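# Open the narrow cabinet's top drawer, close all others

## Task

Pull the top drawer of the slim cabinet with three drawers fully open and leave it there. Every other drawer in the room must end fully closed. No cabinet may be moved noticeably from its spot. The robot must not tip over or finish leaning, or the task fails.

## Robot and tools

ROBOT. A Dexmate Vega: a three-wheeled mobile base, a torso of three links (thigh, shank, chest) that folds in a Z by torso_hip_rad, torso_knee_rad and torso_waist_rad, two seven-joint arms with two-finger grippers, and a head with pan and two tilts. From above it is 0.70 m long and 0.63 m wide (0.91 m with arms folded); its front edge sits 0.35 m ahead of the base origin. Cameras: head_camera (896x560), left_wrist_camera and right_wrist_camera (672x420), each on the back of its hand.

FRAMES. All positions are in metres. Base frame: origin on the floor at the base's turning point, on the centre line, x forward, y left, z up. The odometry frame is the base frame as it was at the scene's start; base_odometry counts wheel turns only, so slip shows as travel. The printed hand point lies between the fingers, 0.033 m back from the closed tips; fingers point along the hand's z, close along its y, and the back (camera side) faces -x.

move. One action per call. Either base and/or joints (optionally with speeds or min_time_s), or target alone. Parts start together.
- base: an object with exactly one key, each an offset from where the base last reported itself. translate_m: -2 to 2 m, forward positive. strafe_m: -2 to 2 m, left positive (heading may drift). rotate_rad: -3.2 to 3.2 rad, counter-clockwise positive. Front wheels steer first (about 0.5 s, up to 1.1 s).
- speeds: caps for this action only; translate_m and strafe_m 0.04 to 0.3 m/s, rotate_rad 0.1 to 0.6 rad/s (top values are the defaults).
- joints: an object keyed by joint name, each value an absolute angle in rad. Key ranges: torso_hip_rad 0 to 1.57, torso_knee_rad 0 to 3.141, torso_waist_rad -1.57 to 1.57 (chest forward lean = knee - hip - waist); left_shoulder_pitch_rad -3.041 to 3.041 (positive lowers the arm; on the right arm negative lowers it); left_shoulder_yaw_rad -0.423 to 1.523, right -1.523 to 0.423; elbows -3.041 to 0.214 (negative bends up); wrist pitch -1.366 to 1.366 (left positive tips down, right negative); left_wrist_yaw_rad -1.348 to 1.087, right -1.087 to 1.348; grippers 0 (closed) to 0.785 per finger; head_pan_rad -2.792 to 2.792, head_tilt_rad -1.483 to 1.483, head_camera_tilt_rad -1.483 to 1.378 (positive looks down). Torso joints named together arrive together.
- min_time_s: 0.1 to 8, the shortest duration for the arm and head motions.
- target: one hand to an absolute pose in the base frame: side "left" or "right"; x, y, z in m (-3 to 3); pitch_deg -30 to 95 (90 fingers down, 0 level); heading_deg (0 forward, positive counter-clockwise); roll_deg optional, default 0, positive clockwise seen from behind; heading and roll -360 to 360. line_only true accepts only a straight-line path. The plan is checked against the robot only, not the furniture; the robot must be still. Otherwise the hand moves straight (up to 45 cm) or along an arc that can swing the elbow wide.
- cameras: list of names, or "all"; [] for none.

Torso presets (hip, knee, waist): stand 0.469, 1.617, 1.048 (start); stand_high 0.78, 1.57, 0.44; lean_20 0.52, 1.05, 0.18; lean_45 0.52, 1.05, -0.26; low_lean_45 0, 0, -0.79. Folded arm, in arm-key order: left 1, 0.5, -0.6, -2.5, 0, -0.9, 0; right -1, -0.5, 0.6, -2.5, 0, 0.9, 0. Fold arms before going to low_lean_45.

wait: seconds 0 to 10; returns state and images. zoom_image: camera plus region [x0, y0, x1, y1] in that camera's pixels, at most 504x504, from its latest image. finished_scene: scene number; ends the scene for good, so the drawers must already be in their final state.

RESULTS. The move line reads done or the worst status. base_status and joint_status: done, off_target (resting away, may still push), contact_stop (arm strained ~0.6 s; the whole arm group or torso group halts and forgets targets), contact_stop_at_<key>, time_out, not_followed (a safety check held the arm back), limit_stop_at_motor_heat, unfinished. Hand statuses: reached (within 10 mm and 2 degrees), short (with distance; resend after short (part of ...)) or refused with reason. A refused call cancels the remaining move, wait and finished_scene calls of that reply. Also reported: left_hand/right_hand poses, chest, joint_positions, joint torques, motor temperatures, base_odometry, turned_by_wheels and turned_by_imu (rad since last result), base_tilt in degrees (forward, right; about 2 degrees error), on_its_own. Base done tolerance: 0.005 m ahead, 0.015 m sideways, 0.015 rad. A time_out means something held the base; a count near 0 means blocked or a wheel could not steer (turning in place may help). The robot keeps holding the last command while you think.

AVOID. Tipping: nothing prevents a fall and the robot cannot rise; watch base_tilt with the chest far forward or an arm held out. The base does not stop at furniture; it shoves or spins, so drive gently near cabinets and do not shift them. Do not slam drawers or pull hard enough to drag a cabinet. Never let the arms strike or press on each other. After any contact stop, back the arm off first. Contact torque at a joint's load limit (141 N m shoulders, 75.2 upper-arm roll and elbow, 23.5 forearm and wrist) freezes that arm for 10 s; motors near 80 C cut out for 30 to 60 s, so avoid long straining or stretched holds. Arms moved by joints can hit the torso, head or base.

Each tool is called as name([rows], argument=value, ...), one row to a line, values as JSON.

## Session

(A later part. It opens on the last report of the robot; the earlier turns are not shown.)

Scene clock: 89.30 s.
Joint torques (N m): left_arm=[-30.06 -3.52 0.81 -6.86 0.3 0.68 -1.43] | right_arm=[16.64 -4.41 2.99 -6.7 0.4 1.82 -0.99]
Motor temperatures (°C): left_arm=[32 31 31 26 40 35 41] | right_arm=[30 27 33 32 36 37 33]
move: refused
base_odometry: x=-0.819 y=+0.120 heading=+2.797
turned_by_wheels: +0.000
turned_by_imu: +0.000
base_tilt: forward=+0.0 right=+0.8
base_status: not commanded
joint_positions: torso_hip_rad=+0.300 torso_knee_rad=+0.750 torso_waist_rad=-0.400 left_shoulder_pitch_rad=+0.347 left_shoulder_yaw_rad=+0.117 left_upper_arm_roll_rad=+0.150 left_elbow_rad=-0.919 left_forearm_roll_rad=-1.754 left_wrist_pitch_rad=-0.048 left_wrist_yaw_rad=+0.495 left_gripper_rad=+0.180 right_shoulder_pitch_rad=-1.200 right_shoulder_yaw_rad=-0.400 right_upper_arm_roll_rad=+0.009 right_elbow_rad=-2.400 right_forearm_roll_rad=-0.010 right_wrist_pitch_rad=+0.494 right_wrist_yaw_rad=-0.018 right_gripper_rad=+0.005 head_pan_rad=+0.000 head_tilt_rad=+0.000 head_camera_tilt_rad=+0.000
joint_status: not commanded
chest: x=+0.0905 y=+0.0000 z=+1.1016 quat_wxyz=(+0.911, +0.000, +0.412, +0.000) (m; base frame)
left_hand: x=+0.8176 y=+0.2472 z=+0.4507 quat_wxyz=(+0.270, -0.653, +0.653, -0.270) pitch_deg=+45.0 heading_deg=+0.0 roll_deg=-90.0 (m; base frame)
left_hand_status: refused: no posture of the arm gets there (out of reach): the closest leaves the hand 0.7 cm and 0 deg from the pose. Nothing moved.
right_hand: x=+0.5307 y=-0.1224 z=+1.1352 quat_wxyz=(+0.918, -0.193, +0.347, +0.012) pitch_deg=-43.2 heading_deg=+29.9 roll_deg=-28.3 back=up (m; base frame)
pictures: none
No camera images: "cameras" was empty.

Base a bit forward (+3 cm), then target in new frame.

move(base={"translate_m": 0.025}, speeds={"translate_m": 0.05}, target=null, cameras=["head_camera","left_wrist_camera"])

move(target={"side":"left","x":0.820,"y":0.247,"z":0.425,"pitch_deg":45,"heading_deg":0,"roll_deg":-90,"line_only":true}, cameras=["head_camera","left_wrist_camera"])

Scene clock: 90.87 s.
Joint torques (N m): left_arm=[-28.72 -1.47 -0.77 -6.48 0.12 0.75 -1.25] | right_arm=[16.7 -4.43 3.66 -7.43 0.34 1.46 -0.84]
Motor temperatures (°C): left_arm=[32 31 31 26 40 35 41] | right_arm=[30 27 33 32 36 37 33]
move: done
base_odometry: x=-0.843 y=+0.129 heading=+2.797
turned_by_wheels: +0.000
turned_by_imu: +0.000
base_tilt: forward=+0.1 right=+0.7
base_status: done
joint_positions: torso_hip_rad=+0.300 torso_knee_rad=+0.750 torso_waist_rad=-0.400 left_shoulder_pitch_rad=+0.347 left_shoulder_yaw_rad=+0.116 left_upper_arm_roll_rad=+0.150 left_elbow_rad=-0.918 left_forearm_roll_rad=-1.755 left_wrist_pitch_rad=-0.048 left_wrist_yaw_rad=+0.494 left_gripper_rad=+0.180 right_shoulder_pitch_rad=-1.200 right_shoulder_yaw_rad=-0.400 right_upper_arm_roll_rad=+0.009 right_elbow_rad=-2.400 right_forearm_roll_rad=-0.010 right_wrist_pitch_rad=+0.494 right_wrist_yaw_rad=-0.018 right_gripper_rad=+0.005 head_pan_rad=+0.000 head_tilt_rad=+0.000 head_camera_tilt_rad=+0.000
joint_status: not commanded
chest: x=+0.0906 y=+0.0000 z=+1.1016 quat_wxyz=(+0.911, +0.000, +0.412, +0.000) (m; base frame)
left_hand: x=+0.8177 y=+0.2472 z=+0.4507 quat_wxyz=(+0.270, -0.653, +0.653, -0.270) pitch_deg=+45.0 heading_deg=+0.0 roll_deg=-90.0 (m; base frame)
right_hand: x=+0.5307 y=-0.1224 z=+1.1351 quat_wxyz=(+0.918, -0.193, +0.347, +0.012) pitch_deg=-43.2 heading_deg=+29.9 roll_deg=-28.3 back=up (m; base frame)
pictures: head_camera, left_wrist_camera

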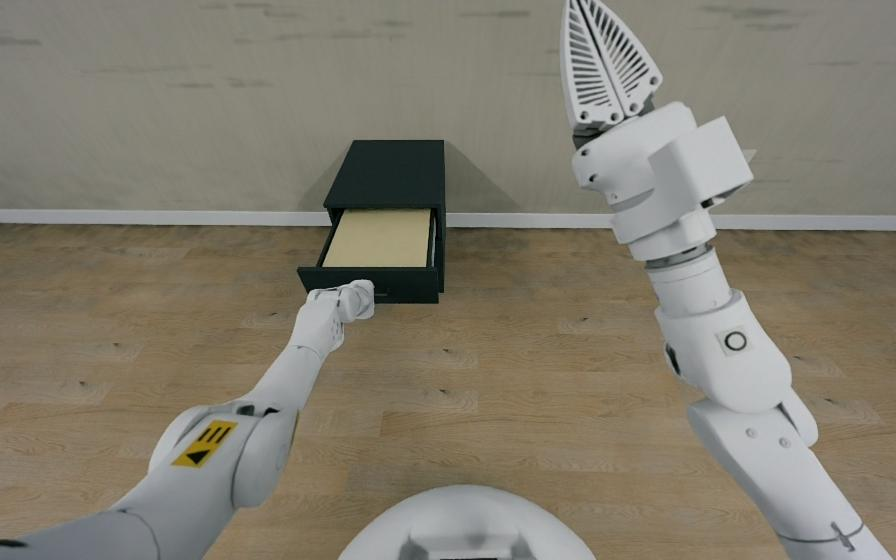

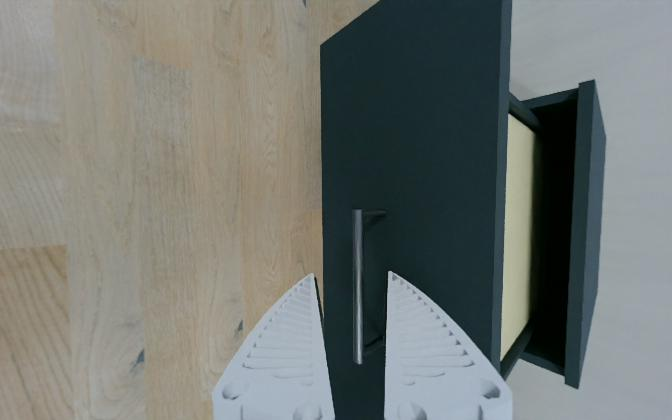

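Scene clock: 93.13 s.
Joint torques (N m): left_arm=[-27.37 -1.78 0.81 -4.71 0.21 0.59 -0.67] | right_arm=[15.5 -4.1 3.27 -6.31 0.41 2.11 -0.73]
Motor temperatures (°C): left_arm=[32 31 31 26 40 35 41] | right_arm=[30 27 33 32 36 37 33]
move: done
base_odometry: x=-0.843 y=+0.129 heading=+2.797
turned_by_wheels: +0.000
turned_by_imu: +0.000
base_tilt: forward=+0.1 right=+0.8
base_status: not commanded
joint_positions: torso_hip_rad=+0.300 torso_knee_rad=+0.750 torso_waist_rad=-0.400 left_shoulder_pitch_rad=+0.258 left_shoulder_yaw_rad=+0.098 left_upper_arm_roll_rad=+0.161 left_elbow_rad=-0.689 left_forearm_roll_rad=-1.757 left_wrist_pitch_rad=-0.026 left_wrist_yaw_rad=+0.355 left_gripper_rad=+0.180 right_shoulder_pitch_rad=-1.200 right_shoulder_yaw_rad=-0.400 right_upper_arm_roll_rad=+0.009 right_elbow_rad=-2.400 right_forearm_roll_rad=-0.010 right_wrist_pitch_rad=+0.494 right_wrist_yaw_rad=-0.018 right_gripper_rad=+0.005 head_pan_rad=+0.000 head_tilt_rad=+0.000 head_camera_tilt_rad=+0.000
joint_status: not commanded
chest: x=+0.0905 y=+0.0000 z=+1.1016 quat_wxyz=(+0.911, +0.000, +0.412, +0.000) (m; base frame)
left_hand: x=+0.8199 y=+0.2472 z=+0.4254 quat_wxyz=(+0.271, -0.653, +0.653, -0.271) pitch_deg=+45.0 heading_deg=+0.0 roll_deg=-90.0 (m; base frame)
left_hand_status: reached (straight line, planned for 1.1 s): 0 mm and 0.0 deg off.
right_hand: x=+0.5307 y=-0.1224 z=+1.1352 quat_wxyz=(+0.918, -0.193, +0.347, +0.012) pitch_deg=-43.2 heading_deg=+29.9 roll_deg=-28.3 back=up (m; base frame)
pictures: head_camera, left_wrist_camera

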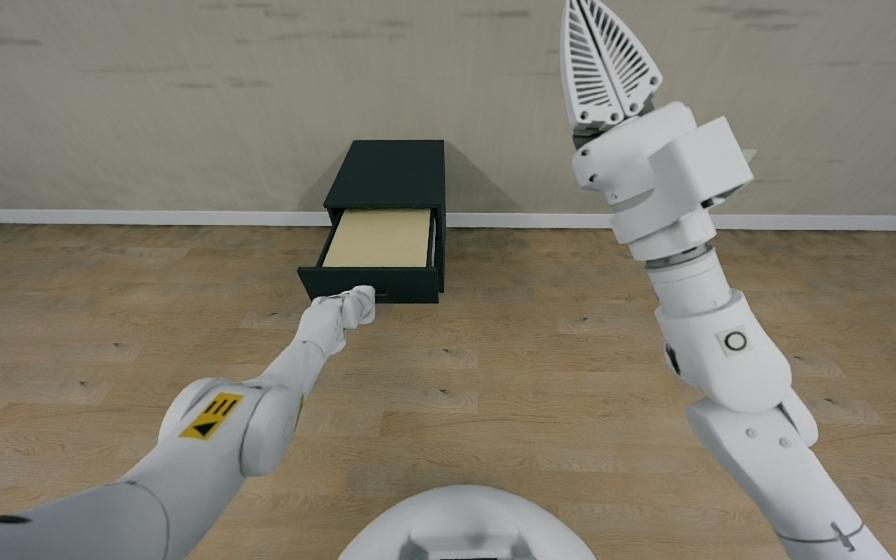

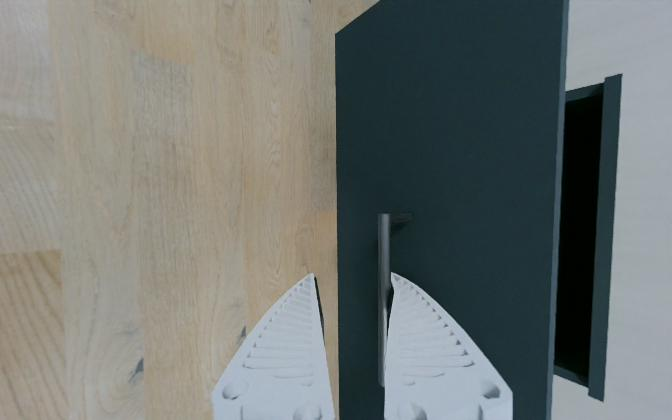

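move(joints={"left_gripper_rad": 0.0}, cameras=["left_wrist_camera"])

move(base={"translate_m": -0.035}, speeds={"translate_m": 0.05}, cameras=["head_camera","left_wrist_camera"])

Scene clock: 94.50 s.
Joint torques (N m): left_arm=[-20.57 -3.08 0.8 -2.49 -0.11 -0.15 0.22] | right_arm=[15.67 -4.1 3.64 -6.71 0.54 1.96 -0.93]
Motor temperatures (°C): left_arm=[32 31 31 26 40 35 41] | right_arm=[30 27 33 32 36 37 33]
move: done
base_odometry: x=-0.843 y=+0.129 heading=+2.797
turned_by_wheels: +0.000
turned_by_imu: +0.000
base_tilt: forward=+0.0 right=+0.8
base_status: not commanded
joint_positions: torso_hip_rad=+0.300 torso_knee_rad=+0.750 torso_waist_rad=-0.400 left_shoulder_pitch_rad=+0.257 left_shoulder_yaw_rad=+0.097 left_upper_arm_roll_rad=+0.161 left_elbow_rad=-0.685 left_forearm_roll_rad=-1.757 left_wrist_pitch_rad=-0.026 left_wrist_yaw_rad=+0.353 left_gripper_rad=+0.000 right_shoulder_pitch_rad=-1.200 right_shoulder_yaw_rad=-0.400 right_upper_arm_roll_rad=+0.009 right_elbow_rad=-2.400 right_forearm_roll_rad=-0.010 right_wrist_pitch_rad=+0.494 right_wrist_yaw_rad=-0.018 right_gripper_rad=+0.005 head_pan_rad=+0.000 head_tilt_rad=+0.000 head_camera_tilt_rad=+0.000
joint_status: all done
chest: x=+0.0903 y=+0.0000 z=+1.1017 quat_wxyz=(+0.911, +0.000, +0.412, +0.000) (m; base frame)
left_hand: x=+0.8203 y=+0.2472 z=+0.4258 quat_wxyz=(+0.271, -0.653, +0.653, -0.271) pitch_deg=+44.9 heading_deg=+0.0 roll_deg=-90.0 (m; base frame)
right_hand: x=+0.5304 y=-0.1224 z=+1.1354 quat_wxyz=(+0.918, -0.193, +0.347, +0.012) pitch_deg=-43.2 heading_deg=+29.9 roll_deg=-28.3 back=up (m; base frame)
pictures: left_wrist_camera

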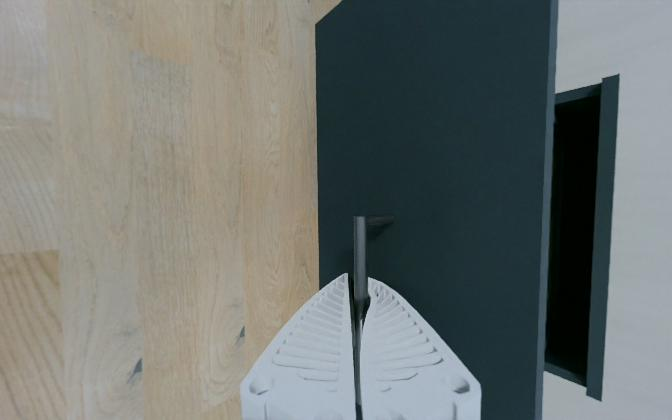

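Scene clock: 95.93 s.
Joint torques (N m): left_arm=[-15.24 -2.02 1.22 -2.14 -0.15 0.3 1.32] | right_arm=[15.91 -4.46 3.2 -7.45 0.52 1.84 -0.75]
Motor temperatures (°C): left_arm=[32 31 31 26 40 35 41] | right_arm=[30 27 33 32 36 37 33]
move: done
base_odometry: x=-0.810 y=+0.117 heading=+2.796
turned_by_wheels: -0.001
turned_by_imu: -0.001
base_tilt: forward=+0.1 right=+0.7
base_status: done
joint_positions: torso_hip_rad=+0.300 torso_knee_rad=+0.750 torso_waist_rad=-0.400 left_shoulder_pitch_rad=+0.256 left_shoulder_yaw_rad=+0.097 left_upper_arm_roll_rad=+0.161 left_elbow_rad=-0.685 left_forearm_roll_rad=-1.757 left_wrist_pitch_rad=-0.026 left_wrist_yaw_rad=+0.352 left_gripper_rad=+0.000 right_shoulder_pitch_rad=-1.200 right_shoulder_yaw_rad=-0.400 right_upper_arm_roll_rad=+0.009 right_elbow_rad=-2.400 right_forearm_roll_rad=-0.010 right_wrist_pitch_rad=+0.494 right_wrist_yaw_rad=-0.018 right_gripper_rad=+0.005 head_pan_rad=+0.000 head_tilt_rad=+0.000 head_camera_tilt_rad=+0.000
joint_status: not commanded
chest: x=+0.0904 y=+0.0000 z=+1.1017 quat_wxyz=(+0.911, +0.000, +0.412, +0.000) (m; base frame)
left_hand: x=+0.8205 y=+0.2473 z=+0.4259 quat_wxyz=(+0.271, -0.653, +0.653, -0.271) pitch_deg=+44.9 heading_deg=+0.0 roll_deg=-90.0 (m; base frame)
right_hand: x=+0.5305 y=-0.1224 z=+1.1354 quat_wxyz=(+0.918, -0.193, +0.347, +0.012) pitch_deg=-43.2 heading_deg=+29.9 roll_deg=-28.3 back=up (m; base frame)
pictures: head_camera, left_wrist_camera

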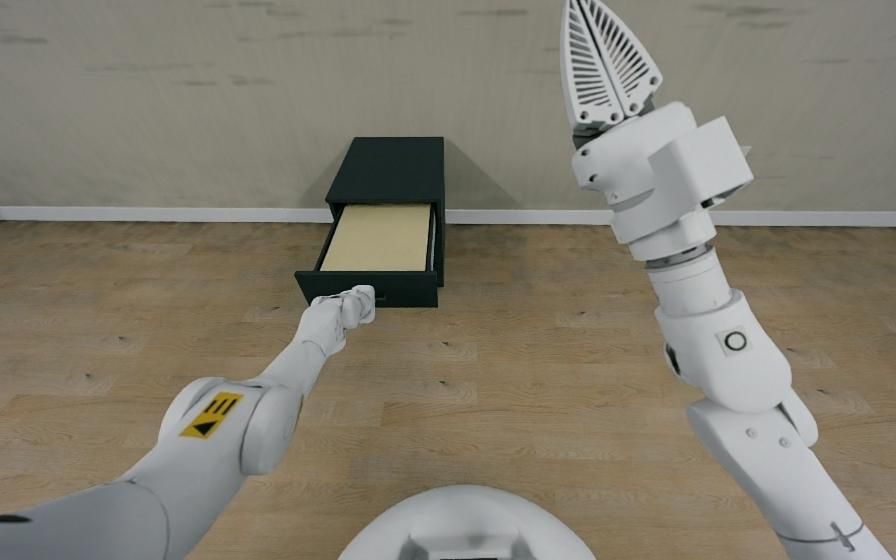

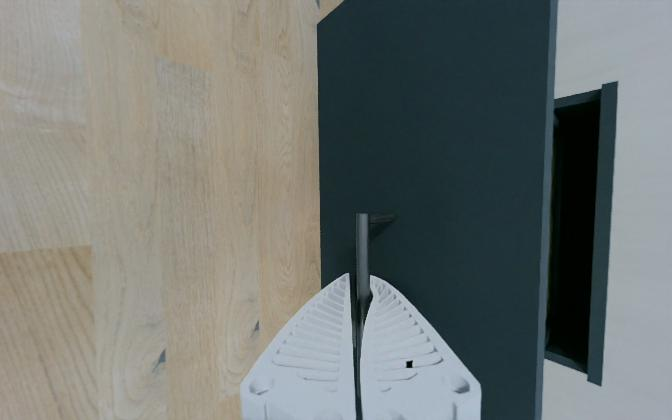

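move(base={"translate_m": -0.012}, speeds={"translate_m": 0.04}, cameras=["head_camera"])

move(base={"translate_m": -0.01}, speeds={"translate_m": 0.04}, cameras=["head_camera","left_wrist_camera"])

Scene clock: 97.53 s.
Joint torques (N m): left_arm=[-4.1 -2.72 1.4 4.24 -0.09 0.59 4] | right_arm=[16.53 -3.66 3.15 -6.83 0.3 1.48 -0.85]
Motor temperatures (°C): left_arm=[32 31 31 26 40 35 41] | right_arm=[30 27 33 32 36 37 33]
move: done
base_odometry: x=-0.798 y=+0.112 heading=+2.795
turned_by_wheels: -0.001
turned_by_imu: -0.001
base_tilt: forward=+0.0 right=+0.7
base_status: done
joint_positions: torso_hip_rad=+0.300 torso_knee_rad=+0.750 torso_waist_rad=-0.400 left_shoulder_pitch_rad=+0.256 left_shoulder_yaw_rad=+0.097 left_upper_arm_roll_rad=+0.161 left_elbow_rad=-0.686 left_forearm_roll_rad=-1.757 left_wrist_pitch_rad=-0.026 left_wrist_yaw_rad=+0.351 left_gripper_rad=+0.000 right_shoulder_pitch_rad=-1.200 right_shoulder_yaw_rad=-0.400 right_upper_arm_roll_rad=+0.009 right_elbow_rad=-2.400 right_forearm_roll_rad=-0.010 right_wrist_pitch_rad=+0.494 right_wrist_yaw_rad=-0.018 right_gripper_rad=+0.005 head_pan_rad=+0.000 head_tilt_rad=+0.000 head_camera_tilt_rad=+0.000
joint_status: not commanded
chest: x=+0.0904 y=+0.0000 z=+1.1017 quat_wxyz=(+0.911, +0.000, +0.412, +0.000) (m; base frame)
left_hand: x=+0.8213 y=+0.2472 z=+0.4267 quat_wxyz=(+0.272, -0.653, +0.653, -0.272) pitch_deg=+44.8 heading_deg=+0.0 roll_deg=-90.0 (m; base frame)
right_hand: x=+0.5305 y=-0.1224 z=+1.1354 quat_wxyz=(+0.918, -0.193, +0.347, +0.012) pitch_deg=-43.2 heading_deg=+29.9 roll_deg=-28.3 back=up (m; base frame)
pictures: head_camera

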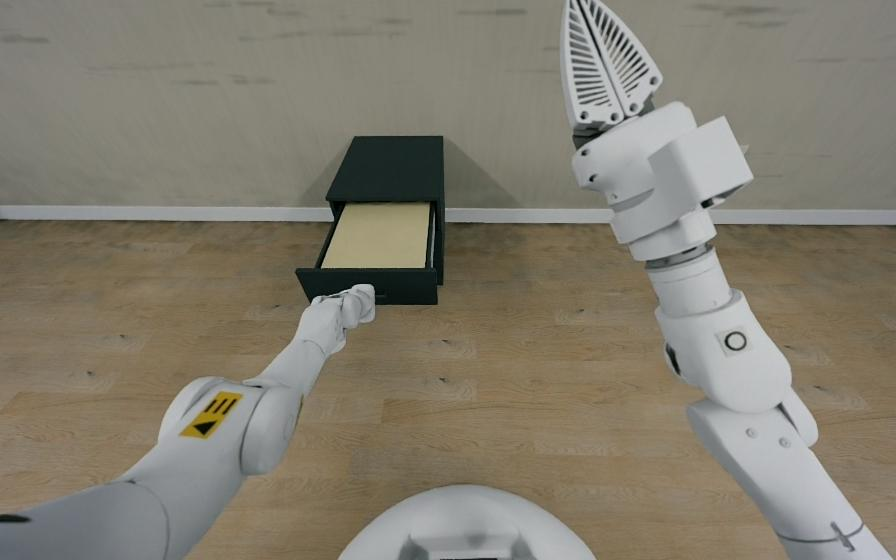

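Scene clock: 98.57 s.
Joint torques (N m): left_arm=[4.71 -2.81 1.11 7.39 0.1 -0.26 5.22] | right_arm=[15.51 -3.86 3.36 -6.78 0.46 1.56 -0.85]
Motor temperatures (°C): left_arm=[32 31 31 26 40 35 41] | right_arm=[30 27 33 32 36 37 33]
move: done
base_odometry: x=-0.789 y=+0.109 heading=+2.794
turned_by_wheels: -0.001
turned_by_imu: -0.001
base_tilt: forward=+0.0 right=+0.7
base_status: done
joint_positions: torso_hip_rad=+0.300 torso_knee_rad=+0.750 torso_waist_rad=-0.400 left_shoulder_pitch_rad=+0.256 left_shoulder_yaw_rad=+0.097 left_upper_arm_roll_rad=+0.161 left_elbow_rad=-0.686 left_forearm_roll_rad=-1.757 left_wrist_pitch_rad=-0.026 left_wrist_yaw_rad=+0.351 left_gripper_rad=+0.000 right_shoulder_pitch_rad=-1.200 right_shoulder_yaw_rad=-0.400 right_upper_arm_roll_rad=+0.009 right_elbow_rad=-2.400 right_forearm_roll_rad=-0.010 right_wrist_pitch_rad=+0.494 right_wrist_yaw_rad=-0.018 right_gripper_rad=+0.005 head_pan_rad=+0.000 head_tilt_rad=+0.000 head_camera_tilt_rad=+0.000
joint_status: not commanded
chest: x=+0.0902 y=+0.0000 z=+1.1017 quat_wxyz=(+0.911, +0.000, +0.412, +0.000) (m; base frame)
left_hand: x=+0.8218 y=+0.2471 z=+0.4275 quat_wxyz=(+0.272, -0.653, +0.653, -0.272) pitch_deg=+44.7 heading_deg=+0.0 roll_deg=+90.0 (m; base frame)
right_hand: x=+0.5303 y=-0.1224 z=+1.1356 quat_wxyz=(+0.918, -0.193, +0.347, +0.012) pitch_deg=-43.2 heading_deg=+29.9 roll_deg=-28.4 back=up (m; base frame)
pictures: head_camera, left_wrist_camera

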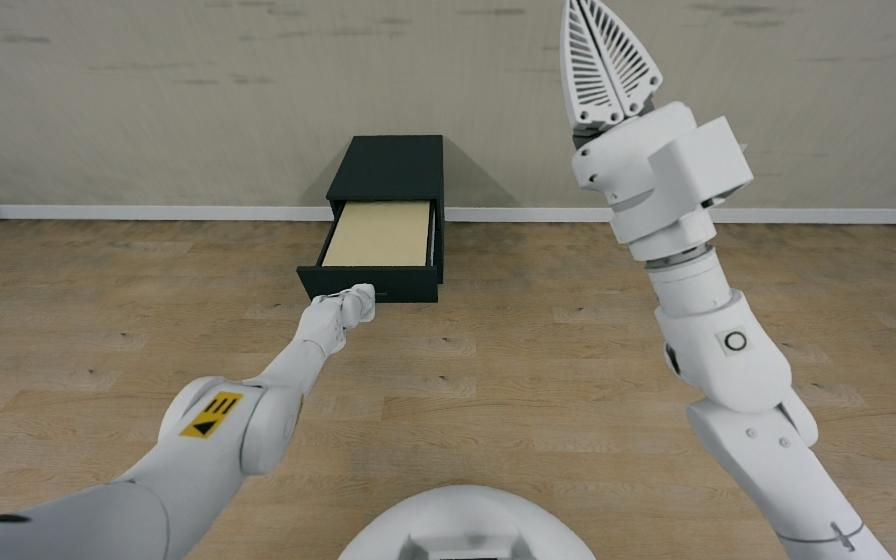

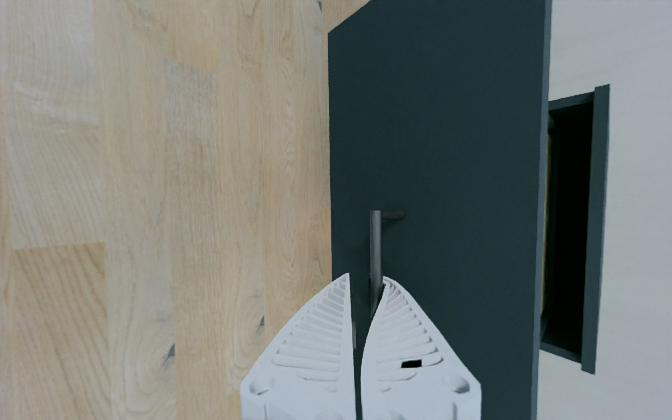

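move(joints={"left_gripper_rad": 0.07}, cameras=["head_camera","left_wrist_camera"])

zoom_image(camera="head_camera", region=[260, 120, 480, 320])

Scene clock: 99.33 s.
Joint torques (N m): left_arm=[2.77 -2.06 1.09 3.01 -0.07 1.06 3.71] | right_arm=[16.04 -4.02 3.43 -7.09 0.45 1.31 -0.84]
Motor temperatures (°C): left_arm=[32 31 31 26 40 35 41] | right_arm=[30 27 33 32 36 37 33]
move: done
base_odometry: x=-0.789 y=+0.109 heading=+2.794
turned_by_wheels: +0.000
turned_by_imu: +0.000
base_tilt: forward=+0.0 right=+0.8
base_status: not commanded
joint_positions: torso_hip_rad=+0.300 torso_knee_rad=+0.750 torso_waist_rad=-0.400 left_shoulder_pitch_rad=+0.256 left_shoulder_yaw_rad=+0.097 left_upper_arm_roll_rad=+0.161 left_elbow_rad=-0.686 left_forearm_roll_rad=-1.757 left_wrist_pitch_rad=-0.026 left_wrist_yaw_rad=+0.351 left_gripper_rad=+0.070 right_shoulder_pitch_rad=-1.200 right_shoulder_yaw_rad=-0.400 right_upper_arm_roll_rad=+0.009 right_elbow_rad=-2.400 right_forearm_roll_rad=-0.010 right_wrist_pitch_rad=+0.494 right_wrist_yaw_rad=-0.018 right_gripper_rad=+0.005 head_pan_rad=+0.000 head_tilt_rad=+0.000 head_camera_tilt_rad=+0.000
joint_status: all done
chest: x=+0.0902 y=+0.0000 z=+1.1017 quat_wxyz=(+0.911, +0.000, +0.412, +0.000) (m; base frame)
left_hand: x=+0.8214 y=+0.2471 z=+0.4271 quat_wxyz=(+0.272, -0.653, +0.653, -0.272) pitch_deg=+44.8 heading_deg=+0.0 roll_deg=-90.0 (m; base frame)
right_hand: x=+0.5303 y=-0.1224 z=+1.1356 quat_wxyz=(+0.918, -0.193, +0.347, +0.012) pitch_deg=-43.2 heading_deg=+29.9 roll_deg=-28.4 back=up (m; base frame)
pictures: head_camera, left_wrist_camera

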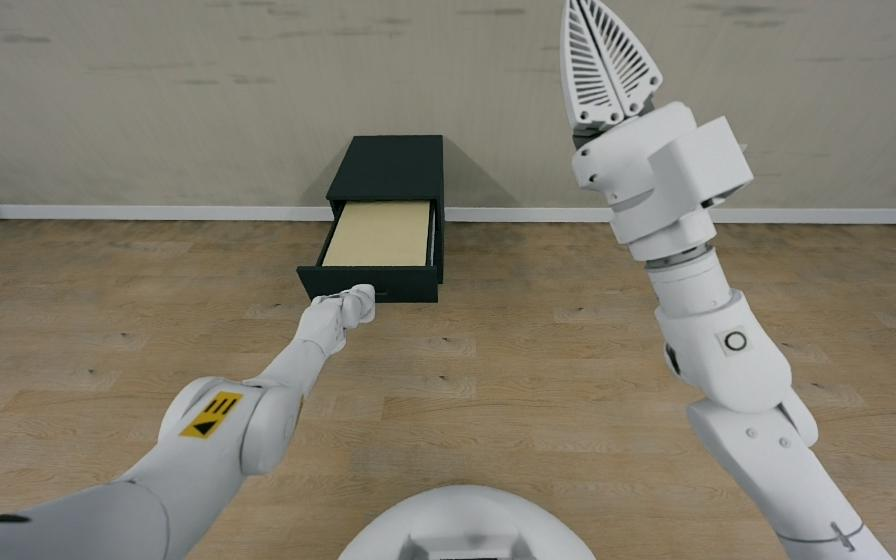

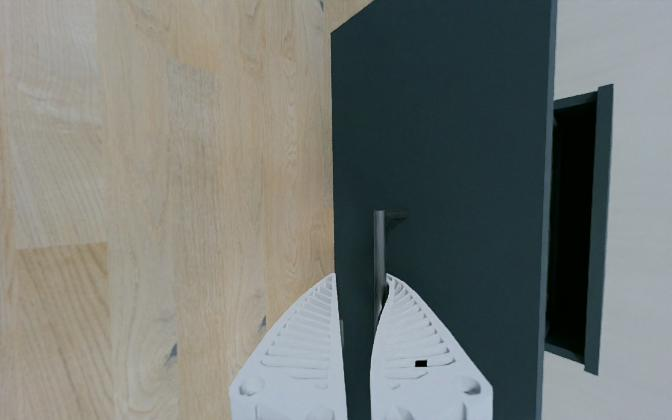

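Scaled by 2.291 from the camera's 896x560 image, which has a finer 960x600 frame.

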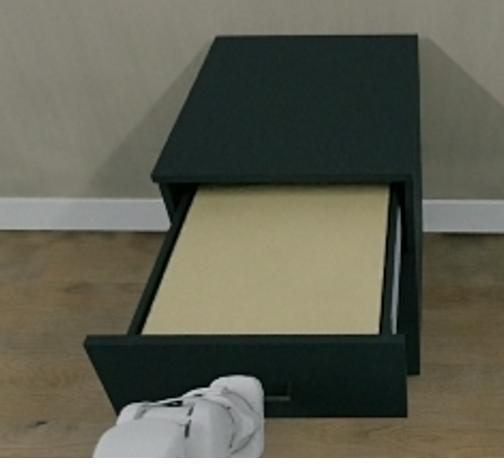

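move(target={"side":"left","x":0.741,"y":0.247,"z":0.507,"pitch_deg":45,"heading_deg":0,"roll_deg":-90,"line_only":true}, cameras=["head_camera","left_wrist_camera"])

zoom_image(camera="head_camera", region=[260, 120, 480, 320])

Scene clock: 103.93 s.
Joint torques (N m): left_arm=[-13.62 4.39 -6.51 -7.49 0.83 -0.11 -0.92] | right_arm=[17.35 -4.03 3.49 -6.87 0.5 1.72 -0.84]
Motor temperatures (°C): left_arm=[32 31 31 26 40 35 41] | right_arm=[30 27 33 32 36 37 33]
move: done
base_odometry: x=-0.789 y=+0.109 heading=+2.794
turned_by_wheels: +0.000
turned_by_imu: +0.001
base_tilt: forward=+0.0 right=+0.7
base_status: not commanded
joint_positions: torso_hip_rad=+0.300 torso_knee_rad=+0.750 torso_waist_rad=-0.400 left_shoulder_pitch_rad=+0.688 left_shoulder_yaw_rad=+0.170 left_upper_arm_roll_rad=+0.113 left_elbow_rad=-1.560 left_forearm_roll_rad=-1.744 left_wrist_pitch_rad=-0.109 left_wrist_yaw_rad=+0.788 left_gripper_rad=+0.070 right_shoulder_pitch_rad=-1.200 right_shoulder_yaw_rad=-0.400 right_upper_arm_roll_rad=+0.009 right_elbow_rad=-2.400 right_forearm_roll_rad=-0.010 right_wrist_pitch_rad=+0.494 right_wrist_yaw_rad=-0.018 right_gripper_rad=+0.005 head_pan_rad=+0.000 head_tilt_rad=+0.000 head_camera_tilt_rad=+0.000
joint_status: not commanded
chest: x=+0.0905 y=+0.0000 z=+1.1016 quat_wxyz=(+0.911, +0.000, +0.412, +0.000) (m; base frame)
left_hand: x=+0.7415 y=+0.2468 z=+0.5060 quat_wxyz=(+0.270, -0.653, +0.653, -0.270) pitch_deg=+45.0 heading_deg=+0.0 roll_deg=+90.0 (m; base frame)
left_hand_status: reached (straight line, planned for 3.1 s): 1 mm and 0.0 deg off.
right_hand: x=+0.5306 y=-0.1224 z=+1.1352 quat_wxyz=(+0.918, -0.193, +0.347, +0.012) pitch_deg=-43.2 heading_deg=+29.9 roll_deg=-28.3 back=up (m; base frame)
pictures: head_camera, left_wrist_camera

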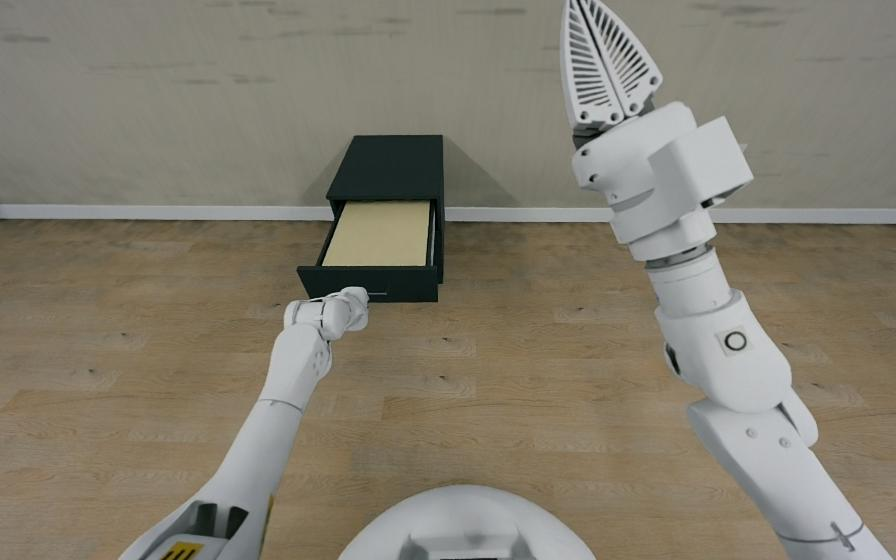

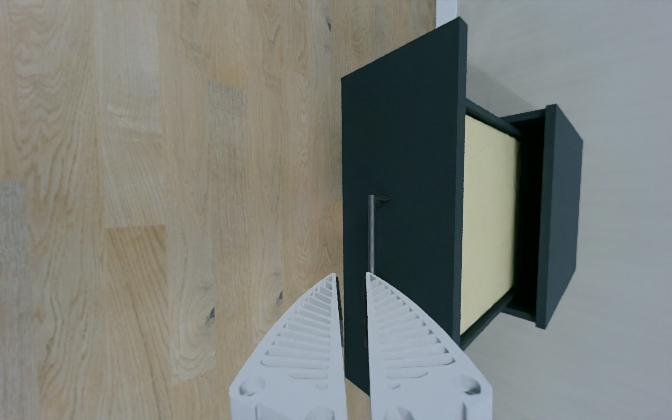

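Scaled by 2.291 from the camera's 896x560 image, which has a finer 960x600 frame.

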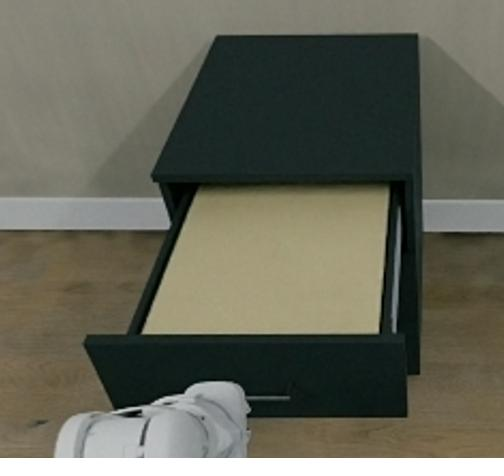

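Unchanged. Done.

finished_scene(scene=2)

The scene is finished: the task was done.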